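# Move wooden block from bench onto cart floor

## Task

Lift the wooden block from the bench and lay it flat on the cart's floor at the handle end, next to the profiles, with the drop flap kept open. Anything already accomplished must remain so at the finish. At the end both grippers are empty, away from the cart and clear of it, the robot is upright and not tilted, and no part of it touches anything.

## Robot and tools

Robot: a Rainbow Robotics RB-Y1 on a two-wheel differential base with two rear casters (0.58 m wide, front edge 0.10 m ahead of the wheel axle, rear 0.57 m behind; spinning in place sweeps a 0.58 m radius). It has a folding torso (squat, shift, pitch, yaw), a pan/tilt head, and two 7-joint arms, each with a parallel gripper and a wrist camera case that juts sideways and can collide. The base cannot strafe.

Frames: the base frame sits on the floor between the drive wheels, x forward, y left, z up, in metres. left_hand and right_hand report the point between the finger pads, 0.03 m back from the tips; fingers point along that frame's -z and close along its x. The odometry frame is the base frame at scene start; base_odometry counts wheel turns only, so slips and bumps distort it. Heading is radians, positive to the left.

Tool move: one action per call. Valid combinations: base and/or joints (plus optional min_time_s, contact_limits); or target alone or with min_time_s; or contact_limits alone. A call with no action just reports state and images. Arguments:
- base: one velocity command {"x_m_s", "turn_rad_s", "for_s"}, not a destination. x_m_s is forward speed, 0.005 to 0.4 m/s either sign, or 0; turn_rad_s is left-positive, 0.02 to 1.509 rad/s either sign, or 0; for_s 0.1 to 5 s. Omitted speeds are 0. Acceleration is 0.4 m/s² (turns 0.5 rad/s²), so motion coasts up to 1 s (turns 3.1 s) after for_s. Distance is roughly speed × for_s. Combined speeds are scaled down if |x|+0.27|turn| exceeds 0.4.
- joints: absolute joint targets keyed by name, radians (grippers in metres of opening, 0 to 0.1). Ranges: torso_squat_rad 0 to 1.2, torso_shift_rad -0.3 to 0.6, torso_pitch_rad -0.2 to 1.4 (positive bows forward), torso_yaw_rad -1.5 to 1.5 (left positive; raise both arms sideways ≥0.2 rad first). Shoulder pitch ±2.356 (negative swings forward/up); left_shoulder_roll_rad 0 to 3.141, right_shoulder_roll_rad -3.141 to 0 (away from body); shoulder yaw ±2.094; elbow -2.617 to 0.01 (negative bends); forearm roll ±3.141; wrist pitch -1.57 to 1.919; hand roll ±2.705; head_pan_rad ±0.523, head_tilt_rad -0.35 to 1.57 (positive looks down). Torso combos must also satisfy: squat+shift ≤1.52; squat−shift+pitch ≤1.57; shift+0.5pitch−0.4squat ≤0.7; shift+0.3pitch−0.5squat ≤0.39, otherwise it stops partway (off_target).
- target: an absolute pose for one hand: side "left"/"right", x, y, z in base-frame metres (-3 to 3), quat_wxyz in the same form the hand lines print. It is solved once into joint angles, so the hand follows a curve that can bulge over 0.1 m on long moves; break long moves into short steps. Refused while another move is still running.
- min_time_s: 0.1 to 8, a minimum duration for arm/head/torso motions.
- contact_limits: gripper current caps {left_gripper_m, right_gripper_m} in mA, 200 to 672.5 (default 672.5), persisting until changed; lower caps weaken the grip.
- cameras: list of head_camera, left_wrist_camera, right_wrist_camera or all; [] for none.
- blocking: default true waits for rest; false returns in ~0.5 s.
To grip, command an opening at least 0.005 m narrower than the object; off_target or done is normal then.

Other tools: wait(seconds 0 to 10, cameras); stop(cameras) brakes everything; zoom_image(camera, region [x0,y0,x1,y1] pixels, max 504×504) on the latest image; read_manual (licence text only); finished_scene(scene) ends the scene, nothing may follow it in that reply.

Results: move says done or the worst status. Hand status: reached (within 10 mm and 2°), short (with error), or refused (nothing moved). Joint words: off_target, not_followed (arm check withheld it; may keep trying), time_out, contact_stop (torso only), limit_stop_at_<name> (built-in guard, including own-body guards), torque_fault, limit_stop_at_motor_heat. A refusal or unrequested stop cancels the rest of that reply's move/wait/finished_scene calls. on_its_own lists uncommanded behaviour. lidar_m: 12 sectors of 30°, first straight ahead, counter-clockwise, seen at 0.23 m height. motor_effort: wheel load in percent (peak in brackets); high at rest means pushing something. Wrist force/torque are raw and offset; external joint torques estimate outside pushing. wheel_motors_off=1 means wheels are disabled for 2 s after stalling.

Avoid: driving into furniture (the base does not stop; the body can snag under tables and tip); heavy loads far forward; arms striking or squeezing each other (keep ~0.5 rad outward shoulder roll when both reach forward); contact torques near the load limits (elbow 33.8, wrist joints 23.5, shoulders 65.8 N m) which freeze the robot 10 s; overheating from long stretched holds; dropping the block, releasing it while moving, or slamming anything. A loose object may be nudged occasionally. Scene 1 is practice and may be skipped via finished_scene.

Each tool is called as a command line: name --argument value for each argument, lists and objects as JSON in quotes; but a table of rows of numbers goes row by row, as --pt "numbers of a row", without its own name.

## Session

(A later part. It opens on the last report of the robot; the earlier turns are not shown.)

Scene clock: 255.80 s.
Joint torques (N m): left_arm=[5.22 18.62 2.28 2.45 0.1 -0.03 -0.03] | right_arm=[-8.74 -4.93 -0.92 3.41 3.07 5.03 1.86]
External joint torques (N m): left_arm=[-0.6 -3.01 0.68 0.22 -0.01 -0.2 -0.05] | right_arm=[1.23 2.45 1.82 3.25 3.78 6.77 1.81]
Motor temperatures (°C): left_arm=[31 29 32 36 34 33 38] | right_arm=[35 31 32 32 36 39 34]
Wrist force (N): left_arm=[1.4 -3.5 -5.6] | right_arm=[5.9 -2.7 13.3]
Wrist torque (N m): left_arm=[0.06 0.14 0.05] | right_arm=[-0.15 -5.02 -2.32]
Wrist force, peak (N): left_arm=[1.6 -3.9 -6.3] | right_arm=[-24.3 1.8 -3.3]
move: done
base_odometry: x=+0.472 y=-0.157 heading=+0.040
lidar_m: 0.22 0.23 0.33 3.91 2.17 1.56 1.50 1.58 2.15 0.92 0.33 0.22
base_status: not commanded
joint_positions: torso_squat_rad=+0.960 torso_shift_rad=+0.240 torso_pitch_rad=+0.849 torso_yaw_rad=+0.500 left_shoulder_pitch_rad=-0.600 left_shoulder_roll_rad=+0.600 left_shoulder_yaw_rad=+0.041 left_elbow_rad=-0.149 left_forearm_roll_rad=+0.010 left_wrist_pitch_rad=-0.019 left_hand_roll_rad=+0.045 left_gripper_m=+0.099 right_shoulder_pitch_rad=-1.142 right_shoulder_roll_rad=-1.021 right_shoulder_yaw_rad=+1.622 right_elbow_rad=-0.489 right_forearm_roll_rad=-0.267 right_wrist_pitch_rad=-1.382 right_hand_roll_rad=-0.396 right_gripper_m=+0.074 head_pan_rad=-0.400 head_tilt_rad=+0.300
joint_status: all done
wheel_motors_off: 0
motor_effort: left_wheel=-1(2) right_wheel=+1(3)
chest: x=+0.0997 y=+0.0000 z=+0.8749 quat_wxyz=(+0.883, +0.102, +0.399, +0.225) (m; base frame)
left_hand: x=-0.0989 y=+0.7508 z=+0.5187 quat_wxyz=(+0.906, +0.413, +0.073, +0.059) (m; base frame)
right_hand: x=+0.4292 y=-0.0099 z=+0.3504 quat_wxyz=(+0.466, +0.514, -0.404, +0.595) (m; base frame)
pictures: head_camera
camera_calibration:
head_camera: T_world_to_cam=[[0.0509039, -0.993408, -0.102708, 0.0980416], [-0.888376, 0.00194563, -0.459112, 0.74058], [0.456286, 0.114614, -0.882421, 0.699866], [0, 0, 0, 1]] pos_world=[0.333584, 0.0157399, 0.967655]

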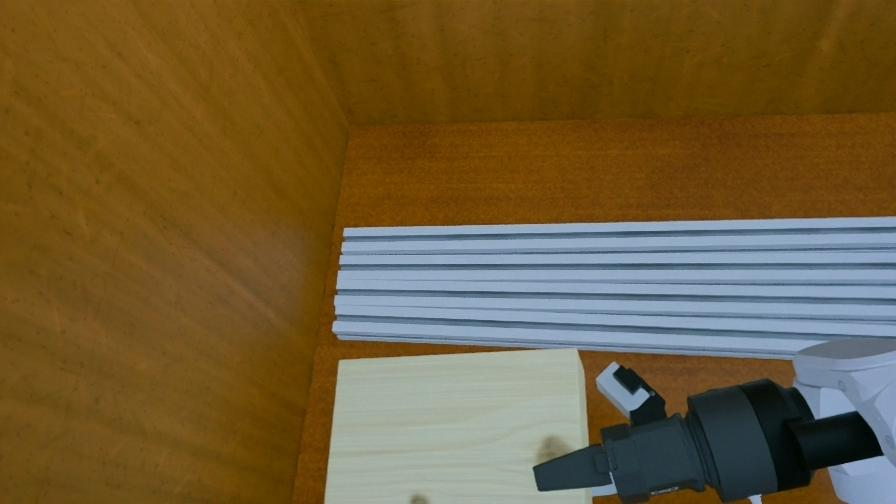

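move --joints '{"torso_squat_rad":0.95}' --cameras '[]'

move --joints '{"right_gripper_m":0.1}' --cameras '["head_camera","right_wrist_camera"]'

Scene clock: 257.53 s.
Joint torques (N m): left_arm=[5.16 18.65 2.27 2.43 0.13 -0.06 -0.08] | right_arm=[-10.44 -8.14 -2.3 1.78 -0.49 -2.12 1.28]
External joint torques (N m): left_arm=[-0.68 -2.98 0.67 0.2 0.02 -0.23 -0.09] | right_arm=[-0.5 -0.78 0.43 1.63 0.21 -0.37 1.22]
Motor temperatures (°C): left_arm=[31 29 32 36 34 33 38] | right_arm=[35 31 32 32 36 39 34]
Wrist force (N): left_arm=[1.3 -3.6 -5.5] | right_arm=[-11.0 0.7 -2.8]
Wrist torque (N m): left_arm=[0.06 0.26 0.04] | right_arm=[-0.30 -1.16 -1.17]
Wrist force, peak (N): left_arm=[1.8 -3.5 -6.3] | right_arm=[5.6 -2.6 13.5]
move: done
base_odometry: x=+0.472 y=-0.157 heading=+0.040
lidar_m: 0.22 0.23 0.32 3.91 2.16 1.56 1.51 1.58 2.12 0.91 0.33 0.23
base_status: not commanded
joint_positions: torso_squat_rad=+0.950 torso_shift_rad=+0.240 torso_pitch_rad=+0.850 torso_yaw_rad=+0.500 left_shoulder_pitch_rad=-0.600 left_shoulder_roll_rad=+0.600 left_shoulder_yaw_rad=+0.041 left_elbow_rad=-0.149 left_forearm_roll_rad=+0.010 left_wrist_pitch_rad=-0.019 left_hand_roll_rad=+0.045 left_gripper_m=+0.099 right_shoulder_pitch_rad=-1.142 right_shoulder_roll_rad=-1.021 right_shoulder_yaw_rad=+1.622 right_elbow_rad=-0.489 right_forearm_roll_rad=-0.266 right_wrist_pitch_rad=-1.380 right_hand_roll_rad=-0.396 right_gripper_m=+0.074 head_pan_rad=-0.400 head_tilt_rad=+0.300
joint_status: all done
wheel_motors_off: 0
motor_effort: left_wheel=+1(2) right_wheel=+0(2)
chest: x=+0.1014 y=+0.0000 z=+0.8802 quat_wxyz=(+0.883, +0.102, +0.400, +0.225) (m; base frame)
left_hand: x=-0.0977 y=+0.7509 z=+0.5243 quat_wxyz=(+0.906, +0.413, +0.074, +0.059) (m; base frame)
right_hand: x=+0.4299 y=-0.0098 z=+0.3548 quat_wxyz=(+0.467, +0.514, -0.403, +0.596) (m; base frame)
pictures: none
No camera images: "cameras" was empty.

Scene clock: 258.30 s.
Joint torques (N m): left_arm=[4.97 18.77 2.51 2.52 0 -0.03 0.01] | right_arm=[-10.9 -7.81 -2.53 0.31 -1.31 -3.17 0.37]
External joint torques (N m): left_arm=[-0.87 -2.86 0.91 0.28 -0.11 -0.19 -0.01] | right_arm=[-0.97 -0.44 0.2 0.15 -0.61 -1.43 0.32]
Motor temperatures (°C): left_arm=[31 29 32 36 34 33 38] | right_arm=[35 31 32 31 36 39 34]
Wrist force (N): left_arm=[1.0 -3.7 -4.7] | right_arm=[-13.4 1.0 -3.9]
Wrist torque (N m): left_arm=[0.06 0.16 0.07] | right_arm=[-0.19 -0.53 -0.21]
Wrist force, peak (N): left_arm=[1.5 -3.9 -5.6] | right_arm=[-14.3 1.3 -4.4]
move: done
base_odometry: x=+0.472 y=-0.157 heading=+0.040
lidar_m: 0.21 0.23 0.33 3.90 2.17 1.56 1.50 1.58 2.14 0.92 0.32 0.23
base_status: not commanded
joint_positions: torso_squat_rad=+0.950 torso_shift_rad=+0.240 torso_pitch_rad=+0.850 torso_yaw_rad=+0.500 left_shoulder_pitch_rad=-0.600 left_shoulder_roll_rad=+0.600 left_shoulder_yaw_rad=+0.041 left_elbow_rad=-0.149 left_forearm_roll_rad=+0.010 left_wrist_pitch_rad=-0.019 left_hand_roll_rad=+0.045 left_gripper_m=+0.099 right_shoulder_pitch_rad=-1.142 right_shoulder_roll_rad=-1.021 right_shoulder_yaw_rad=+1.622 right_elbow_rad=-0.489 right_forearm_roll_rad=-0.265 right_wrist_pitch_rad=-1.380 right_hand_roll_rad=-0.396 right_gripper_m=+0.099 head_pan_rad=-0.400 head_tilt_rad=+0.300
joint_status: all done
wheel_motors_off: 0
motor_effort: left_wheel=+2(2) right_wheel=-1(2)
chest: x=+0.1014 y=+0.0000 z=+0.8802 quat_wxyz=(+0.883, +0.102, +0.400, +0.225) (m; base frame)
left_hand: x=-0.0977 y=+0.7509 z=+0.5243 quat_wxyz=(+0.906, +0.413, +0.074, +0.059) (m; base frame)
right_hand: x=+0.4299 y=-0.0099 z=+0.3546 quat_wxyz=(+0.467, +0.514, -0.403, +0.596) (m; base frame)
pictures: head_camera, right_wrist_camera
camera_calibration:
head_camera: T_world_to_cam=[[0.0508493, -0.993396, -0.102851, 0.0987305], [-0.888831, 0.00194599, -0.45823, 0.743817], [0.455404, 0.114718, -0.882863, 0.70426], [0, 0, 0, 1]] pos_world=[0.335385, 0.0158396, 0.972759]
right_wrist_camera: T_world_to_cam=[[0.0574332, -0.109665, -0.992308, 0.324858], [-0.715426, -0.697775, 0.0357067, 0.31503], [-0.696324, 0.707872, -0.118532, 0.420629], [0, 0, 0, 1]] pos_world=[0.499617, -0.0423065, 0.360968]

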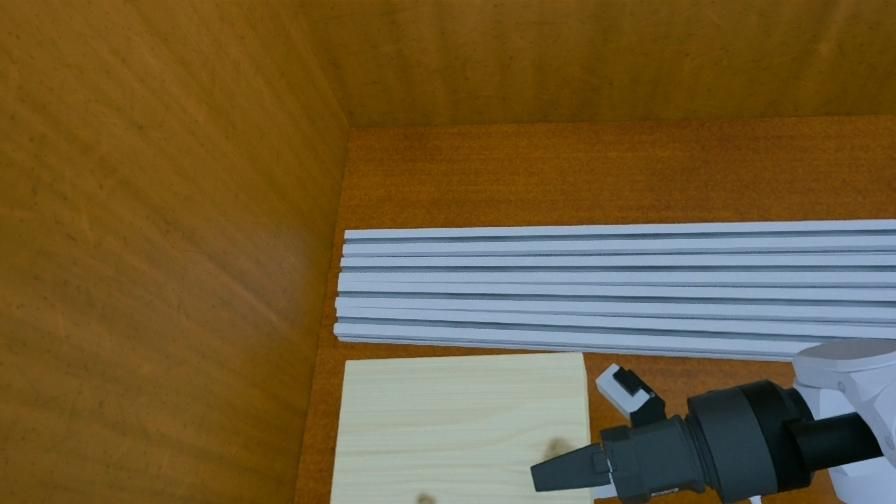

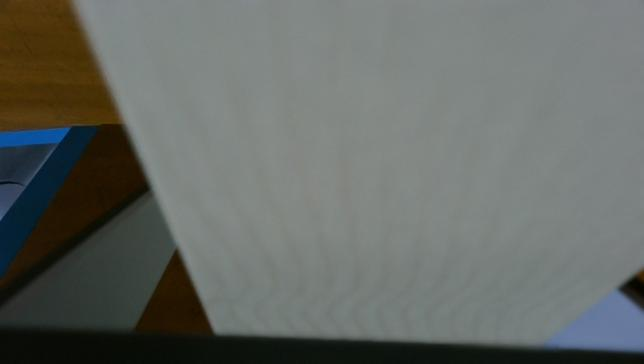

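move --joints '{"torso_squat_rad":0.965}' --cameras '[]'

move --target '{"side":"right","x":0.449,"y":-0.09,"z":0.35,"quat_wxyz":[0.467,0.514,-0.403,0.596]}' --min_time_s 4 --cameras '["head_camera","right_wrist_camera"]'

Scene clock: 260.90 s.
Joint torques (N m): left_arm=[4.92 18.86 2.76 2.45 0 -0.03 -0.01] | right_arm=[-12.11 -7.18 -2.93 -0.55 -1.58 -3.63 0.33]
External joint torques (N m): left_arm=[-0.89 -2.78 1.16 0.23 -0.11 -0.19 -0.02] | right_arm=[-2.16 0.21 -0.2 -0.71 -0.87 -1.89 0.28]
Motor temperatures (°C): left_arm=[31 29 32 36 34 33 38] | right_arm=[35 31 32 31 36 38 34]
Wrist force (N): left_arm=[1.5 -3.1 -5.3] | right_arm=[-13.7 1.3 -0.9]
Wrist torque (N m): left_arm=[-0.03 0.21 0.05] | right_arm=[-0.31 -0.35 -0.22]
Wrist force, peak (N): left_arm=[2.0 -3.6 -6.2] | right_arm=[-15.8 -0.1 0.8]
move: done
base_odometry: x=+0.472 y=-0.157 heading=+0.040
lidar_m: 0.21 0.23 0.33 3.91 2.17 1.56 1.50 1.58 2.13 0.92 0.33 0.23
base_status: not commanded
joint_positions: torso_squat_rad=+0.961 torso_shift_rad=+0.240 torso_pitch_rad=+0.849 torso_yaw_rad=+0.500 left_shoulder_pitch_rad=-0.600 left_shoulder_roll_rad=+0.600 left_shoulder_yaw_rad=+0.041 left_elbow_rad=-0.149 left_forearm_roll_rad=+0.010 left_wrist_pitch_rad=-0.019 left_hand_roll_rad=+0.045 left_gripper_m=+0.099 right_shoulder_pitch_rad=-1.142 right_shoulder_roll_rad=-1.021 right_shoulder_yaw_rad=+1.622 right_elbow_rad=-0.488 right_forearm_roll_rad=-0.265 right_wrist_pitch_rad=-1.380 right_hand_roll_rad=-0.396 right_gripper_m=+0.099 head_pan_rad=-0.400 head_tilt_rad=+0.300
joint_status: all done
wheel_motors_off: 0
motor_effort: left_wheel=+1(4) right_wheel=+0(5)
chest: x=+0.0996 y=+0.0000 z=+0.8744 quat_wxyz=(+0.883, +0.102, +0.399, +0.225) (m; base frame)
left_hand: x=-0.0990 y=+0.7508 z=+0.5182 quat_wxyz=(+0.906, +0.413, +0.073, +0.059) (m; base frame)
right_hand: x=+0.4288 y=-0.0101 z=+0.3491 quat_wxyz=(+0.467, +0.514, -0.403, +0.596) (m; base frame)
pictures: none
No camera images: "cameras" was empty.

Scene clock: 265.23 s.
Joint torques (N m): left_arm=[4.9 19.3 2.57 2.48 -0.02 0.02 -0.06] | right_arm=[-6.44 -11.88 -4.22 2.72 -0.69 -1.97 -0.4]
External joint torques (N m): left_arm=[-0.91 -2.33 0.97 0.26 -0.13 -0.14 -0.08] | right_arm=[1.93 -1.62 -2.23 1.02 0.14 -0.28 -0.45]
Motor temperatures (°C): left_arm=[31 29 32 36 34 33 38] | right_arm=[35 31 32 31 36 38 34]
Wrist force (N): left_arm=[1.2 -3.0 -5.7] | right_arm=[-5.4 1.0 0.0]
Wrist torque (N m): left_arm=[-0.09 0.19 0.06] | right_arm=[-0.21 -0.19 -0.15]
Wrist force, peak (N): left_arm=[2.3 -4.0 -5.9] | right_arm=[-14.7 0.9 -4.8]
move: short
base_odometry: x=+0.472 y=-0.157 heading=+0.040
lidar_m: 0.22 0.24 0.32 3.90 2.18 1.57 1.50 1.57 2.13 0.93 0.34 0.23
base_status: not commanded
joint_positions: torso_squat_rad=+0.961 torso_shift_rad=+0.240 torso_pitch_rad=+0.849 torso_yaw_rad=+0.500 left_shoulder_pitch_rad=-0.600 left_shoulder_roll_rad=+0.600 left_shoulder_yaw_rad=+0.041 left_elbow_rad=-0.149 left_forearm_roll_rad=+0.010 left_wrist_pitch_rad=-0.019 left_hand_roll_rad=+0.045 left_gripper_m=+0.099 right_shoulder_pitch_rad=-1.068 right_shoulder_roll_rad=-1.061 right_shoulder_yaw_rad=+1.489 right_elbow_rad=-0.269 right_forearm_roll_rad=-0.163 right_wrist_pitch_rad=-1.570 right_hand_roll_rad=-0.432 right_gripper_m=+0.099 head_pan_rad=-0.400 head_tilt_rad=+0.300
joint_status: all done
wheel_motors_off: 0
motor_effort: left_wheel=+1(2) right_wheel=+0(2)
chest: x=+0.0996 y=+0.0000 z=+0.8744 quat_wxyz=(+0.883, +0.102, +0.399, +0.225) (m; base frame)
left_hand: x=-0.0990 y=+0.7508 z=+0.5182 quat_wxyz=(+0.906, +0.413, +0.073, +0.059) (m; base frame)
right_hand: x=+0.4486 y=-0.0895 z=+0.3506 quat_wxyz=(+0.487, +0.488, -0.397, +0.606) (m; base frame)
right_hand_status: short (checked arc, as near as the solve gets, planned for 4.0 s): 1 mm and 4.0 deg off. The place is met; only the turn is off.
pictures: head_camera, right_wrist_camera
camera_calibration:
head_camera: T_world_to_cam=[[0.051076, -0.993396, -0.102739, 0.098087], [-0.888205, 0.00184922, -0.459444, 0.740617], [0.4566, 0.11472, -0.882245, 0.699357], [0, 0, 0, 1]] pos_world=[0.333484, 0.0158393, 0.967354]
right_wrist_camera: T_world_to_cam=[[0.0722666, -0.170578, -0.982691, 0.295577], [-0.736708, -0.673298, 0.0626956, 0.275325], [-0.672338, 0.719425, -0.174323, 0.499348], [0, 0, 0, 1]] pos_world=[0.517205, -0.123448, 0.360247]

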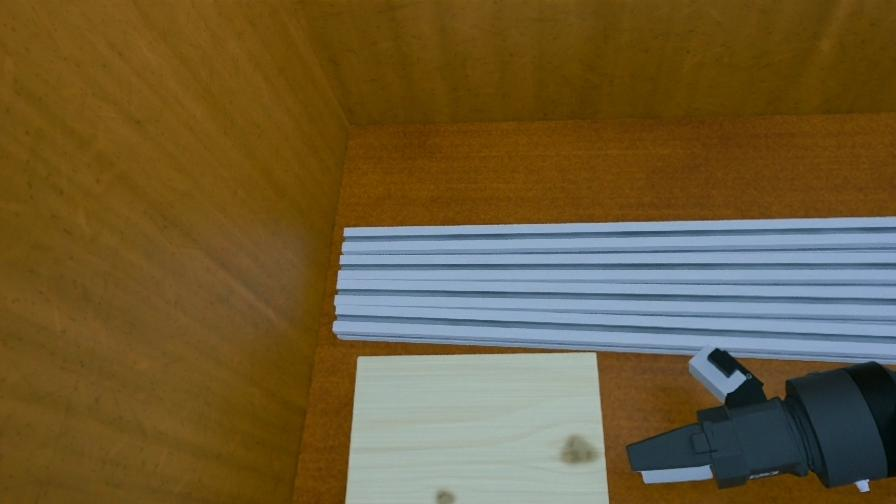

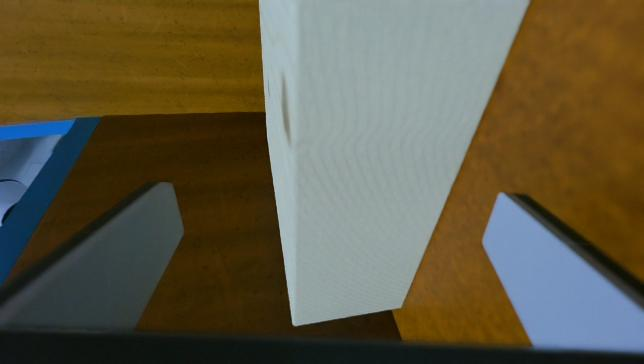

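move --joints '{"torso_squat_rad":0.35}' --min_time_s 3 --cameras '["head_camera"]'

move --target '{"side":"right","x":0.46,"y":-0.09,"z":0.82,"quat_wxyz":[0.521,0.4426,-0.3649,0.6321]}' --min_time_s 4 --cameras '["head_camera"]'

move --base '{"x_m_s":-0.2,"for_s":3}' --cameras '["head_camera"]'

Scene clock: 270.47 s.
Joint torques (N m): left_arm=[5.15 19.16 2.35 2.49 -0.07 -0.04 0.07] | right_arm=[-7.32 -11.16 -4.21 2.71 -0.84 -1.98 -0.24]
External joint torques (N m): left_arm=[-0.69 -2.47 0.75 0.25 -0.18 -0.21 0.05] | right_arm=[1.01 -0.91 -2.22 1.02 -0.01 -0.29 -0.29]
Motor temperatures (°C): left_arm=[31 29 32 36 34 33 38] | right_arm=[35 31 32 31 36 38 34]
Wrist force (N): left_arm=[1.3 -3.7 -5.6] | right_arm=[-5.5 1.2 0.4]
Wrist torque (N m): left_arm=[0.02 0.22 0.06] | right_arm=[-0.23 -0.18 -0.13]
Wrist force, peak (N): left_arm=[2.4 -4.2 -6.1] | right_arm=[-6.0 1.9 0.6]
move: done
base_odometry: x=+0.472 y=-0.157 heading=+0.040
lidar_m: 0.22 0.23 0.33 3.92 2.18 1.57 1.49 1.57 2.12 0.92 0.34 0.24
base_status: not commanded
joint_positions: torso_squat_rad=+0.350 torso_shift_rad=+0.240 torso_pitch_rad=+0.850 torso_yaw_rad=+0.500 left_shoulder_pitch_rad=-0.600 left_shoulder_roll_rad=+0.600 left_shoulder_yaw_rad=+0.041 left_elbow_rad=-0.149 left_forearm_roll_rad=+0.010 left_wrist_pitch_rad=-0.019 left_hand_roll_rad=+0.045 left_gripper_m=+0.099 right_shoulder_pitch_rad=-1.068 right_shoulder_roll_rad=-1.061 right_shoulder_yaw_rad=+1.489 right_elbow_rad=-0.269 right_forearm_roll_rad=-0.163 right_wrist_pitch_rad=-1.570 right_hand_roll_rad=-0.432 right_gripper_m=+0.099 head_pan_rad=-0.400 head_tilt_rad=+0.300
joint_status: all done
wheel_motors_off: 0
motor_effort: left_wheel=+1(2) right_wheel=+1(2)
chest: x=+0.1608 y=+0.0001 z=+1.1234 quat_wxyz=(+0.883, +0.102, +0.400, +0.225) (m; base frame)
left_hand: x=-0.0382 y=+0.7508 z=+0.7674 quat_wxyz=(+0.906, +0.413, +0.074, +0.059) (m; base frame)
right_hand: x=+0.5092 y=-0.0896 z=+0.5991 quat_wxyz=(+0.487, +0.488, -0.397, +0.605) (m; base frame)
pictures: head_camera
camera_calibration:
head_camera: T_world_to_cam=[[0.050965, -0.993395, -0.102801, 0.120626], [-0.888763, 0.00183633, -0.458363, 0.908237], [0.455525, 0.114726, -0.8828, 0.891884], [0, 0, 0, 1]] pos_world=[0.394785, 0.0158393, 1.21606]

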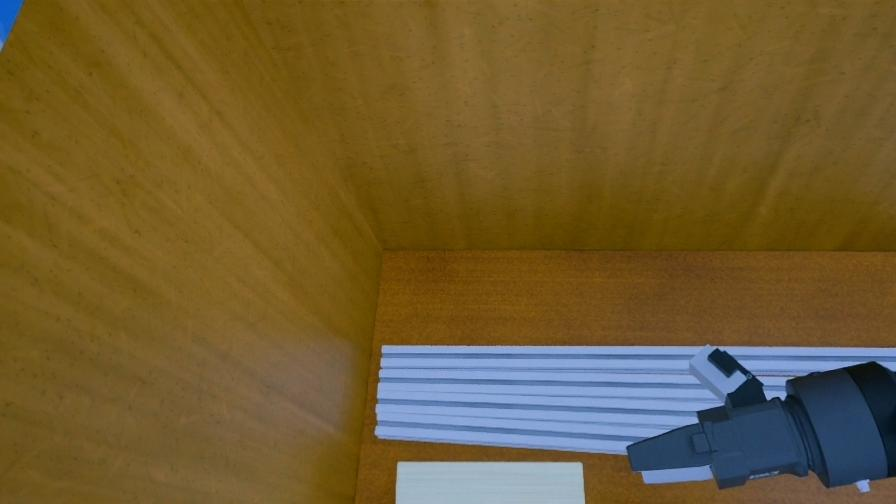

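Scene clock: 274.80 s.
Joint torques (N m): left_arm=[5.06 19.02 2.51 2.49 0.05 0 -0.06] | right_arm=[-5.54 -13.89 -7.18 -3.9 -0.94 -1.6 -0.41]
External joint torques (N m): left_arm=[-0.79 -2.61 0.91 0.26 -0.06 -0.17 -0.07] | right_arm=[-1.72 -0.97 -1.57 -0.72 -0.47 -0.03 -0.46]
Motor temperatures (°C): left_arm=[31 29 32 36 34 33 38] | right_arm=[35 31 32 31 36 38 34]
Wrist force (N): left_arm=[1.9 -2.9 -5.4] | right_arm=[-5.2 0.3 -1.0]
Wrist torque (N m): left_arm=[-0.04 0.25 0.04] | right_arm=[-0.09 -0.15 -0.13]
Wrist force, peak (N): left_arm=[2.3 -2.9 -6.5] | right_arm=[-6.3 0.9 -0.6]
move: done
base_odometry: x=+0.472 y=-0.157 heading=+0.040
lidar_m: 0.21 0.23 0.32 3.90 2.16 1.57 1.50 1.58 2.13 0.92 0.33 0.22
base_status: not commanded
joint_positions: torso_squat_rad=+0.350 torso_shift_rad=+0.240 torso_pitch_rad=+0.850 torso_yaw_rad=+0.500 left_shoulder_pitch_rad=-0.600 left_shoulder_roll_rad=+0.600 left_shoulder_yaw_rad=+0.041 left_elbow_rad=-0.149 left_forearm_roll_rad=+0.010 left_wrist_pitch_rad=-0.019 left_hand_roll_rad=+0.045 left_gripper_m=+0.099 right_shoulder_pitch_rad=-1.169 right_shoulder_roll_rad=-2.201 right_shoulder_yaw_rad=+1.463 right_elbow_rad=-2.139 right_forearm_roll_rad=-0.168 right_wrist_pitch_rad=-0.691 right_hand_roll_rad=-0.510 right_gripper_m=+0.099 head_pan_rad=-0.400 head_tilt_rad=+0.300
joint_status: all done
wheel_motors_off: 0
motor_effort: left_wheel=+1(2) right_wheel=+0(2)
chest: x=+0.1608 y=+0.0001 z=+1.1234 quat_wxyz=(+0.883, +0.102, +0.400, +0.225) (m; base frame)
left_hand: x=-0.0382 y=+0.7508 z=+0.7674 quat_wxyz=(+0.906, +0.413, +0.074, +0.059) (m; base frame)
right_hand: x=+0.4596 y=-0.0905 z=+0.8198 quat_wxyz=(+0.520, +0.445, -0.364, +0.632) (m; base frame)
right_hand_status: reached (checked arc, planned for 4.0 s): 1 mm and 0.3 deg off.
pictures: head_camera
camera_calibration:
head_camera: T_world_to_cam=[[0.050965, -0.993395, -0.102801, 0.120626], [-0.888763, 0.00183633, -0.458363, 0.908237], [0.455525, 0.114726, -0.8828, 0.891884], [0, 0, 0, 1]] pos_world=[0.394785, 0.0158393, 1.21606]

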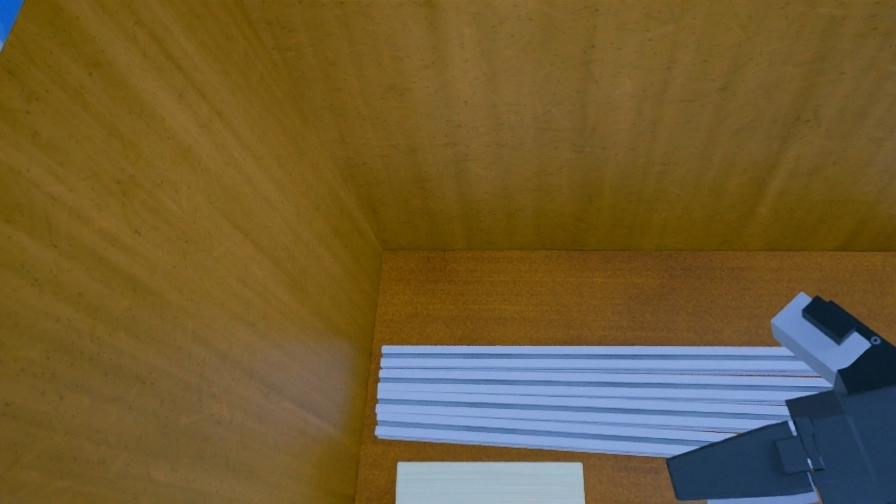

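Scene clock: 278.87 s.
Joint torques (N m): left_arm=[4.78 18.96 2.28 2.51 0.06 -0.07 0.02] | right_arm=[-5.6 -13.49 -6.88 -3.58 -0.75 -1.63 -0.18]
External joint torques (N m): left_arm=[-1.06 -2.67 0.68 0.28 -0.04 -0.24 0] | right_arm=[-1.78 -0.57 -1.26 -0.41 -0.28 -0.05 -0.23]
Motor temperatures (°C): left_arm=[31 29 32 36 34 33 38] | right_arm=[34 31 32 31 36 38 34]
Wrist force (N): left_arm=[1.8 -3.4 -5.4] | right_arm=[-5.3 1.4 -0.3]
Wrist torque (N m): left_arm=[-0.01 0.27 0.02] | right_arm=[-0.24 -0.18 -0.09]
Wrist force, peak (N): left_arm=[1.8 -3.6 -6.3] | right_arm=[-6.0 0.6 -0.8]
move: done
base_odometry: x=-0.127 y=-0.180 heading=+0.039
lidar_m: 0.82 0.86 1.81 3.80 1.31 0.94 0.90 0.95 1.29 3.36 1.19 0.86
base_status: done (sent for 3 of 3 s)
joint_positions: torso_squat_rad=+0.350 torso_shift_rad=+0.240 torso_pitch_rad=+0.850 torso_yaw_rad=+0.500 left_shoulder_pitch_rad=-0.600 left_shoulder_roll_rad=+0.600 left_shoulder_yaw_rad=+0.041 left_elbow_rad=-0.149 left_forearm_roll_rad=+0.010 left_wrist_pitch_rad=-0.019 left_hand_roll_rad=+0.045 left_gripper_m=+0.099 right_shoulder_pitch_rad=-1.169 right_shoulder_roll_rad=-2.201 right_shoulder_yaw_rad=+1.462 right_elbow_rad=-2.139 right_forearm_roll_rad=-0.168 right_wrist_pitch_rad=-0.691 right_hand_roll_rad=-0.510 right_gripper_m=+0.099 head_pan_rad=-0.400 head_tilt_rad=+0.300
joint_status: not commanded
wheel_motors_off: 0
motor_effort: left_wheel=-15(26) right_wheel=+14(32)
chest: x=+0.1608 y=+0.0001 z=+1.1234 quat_wxyz=(+0.883, +0.102, +0.400, +0.225) (m; base frame)
left_hand: x=-0.0383 y=+0.7508 z=+0.7674 quat_wxyz=(+0.906, +0.413, +0.074, +0.059) (m; base frame)
right_hand: x=+0.4596 y=-0.0905 z=+0.8200 quat_wxyz=(+0.520, +0.445, -0.364, +0.632) (m; base frame)
pictures: head_camera
camera_calibration:
head_camera: T_world_to_cam=[[0.0509715, -0.993396, -0.102791, 0.120612], [-0.888722, 0.0018365, -0.458444, 0.908318], [0.455605, 0.11472, -0.882759, 0.891803], [0, 0, 0, 1]] pos_world=[0.394785, 0.0158393, 1.21606]

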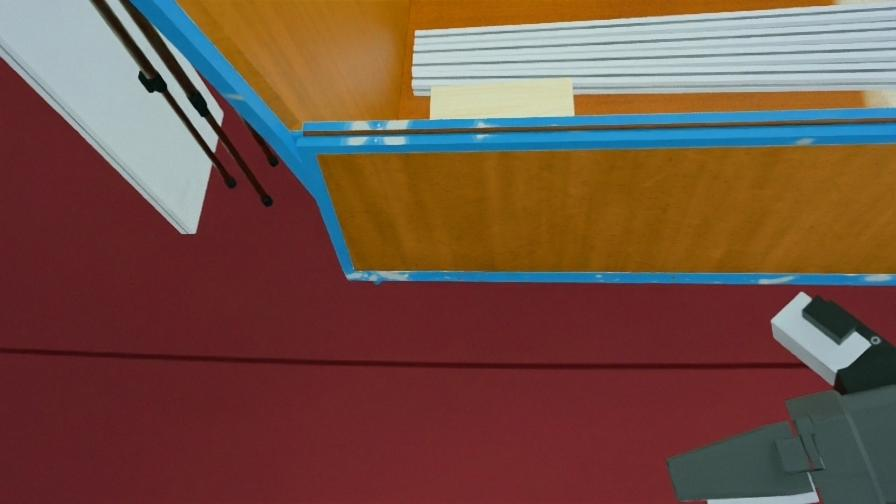

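finished_scene --scene 1

The scene is finished: the task was done.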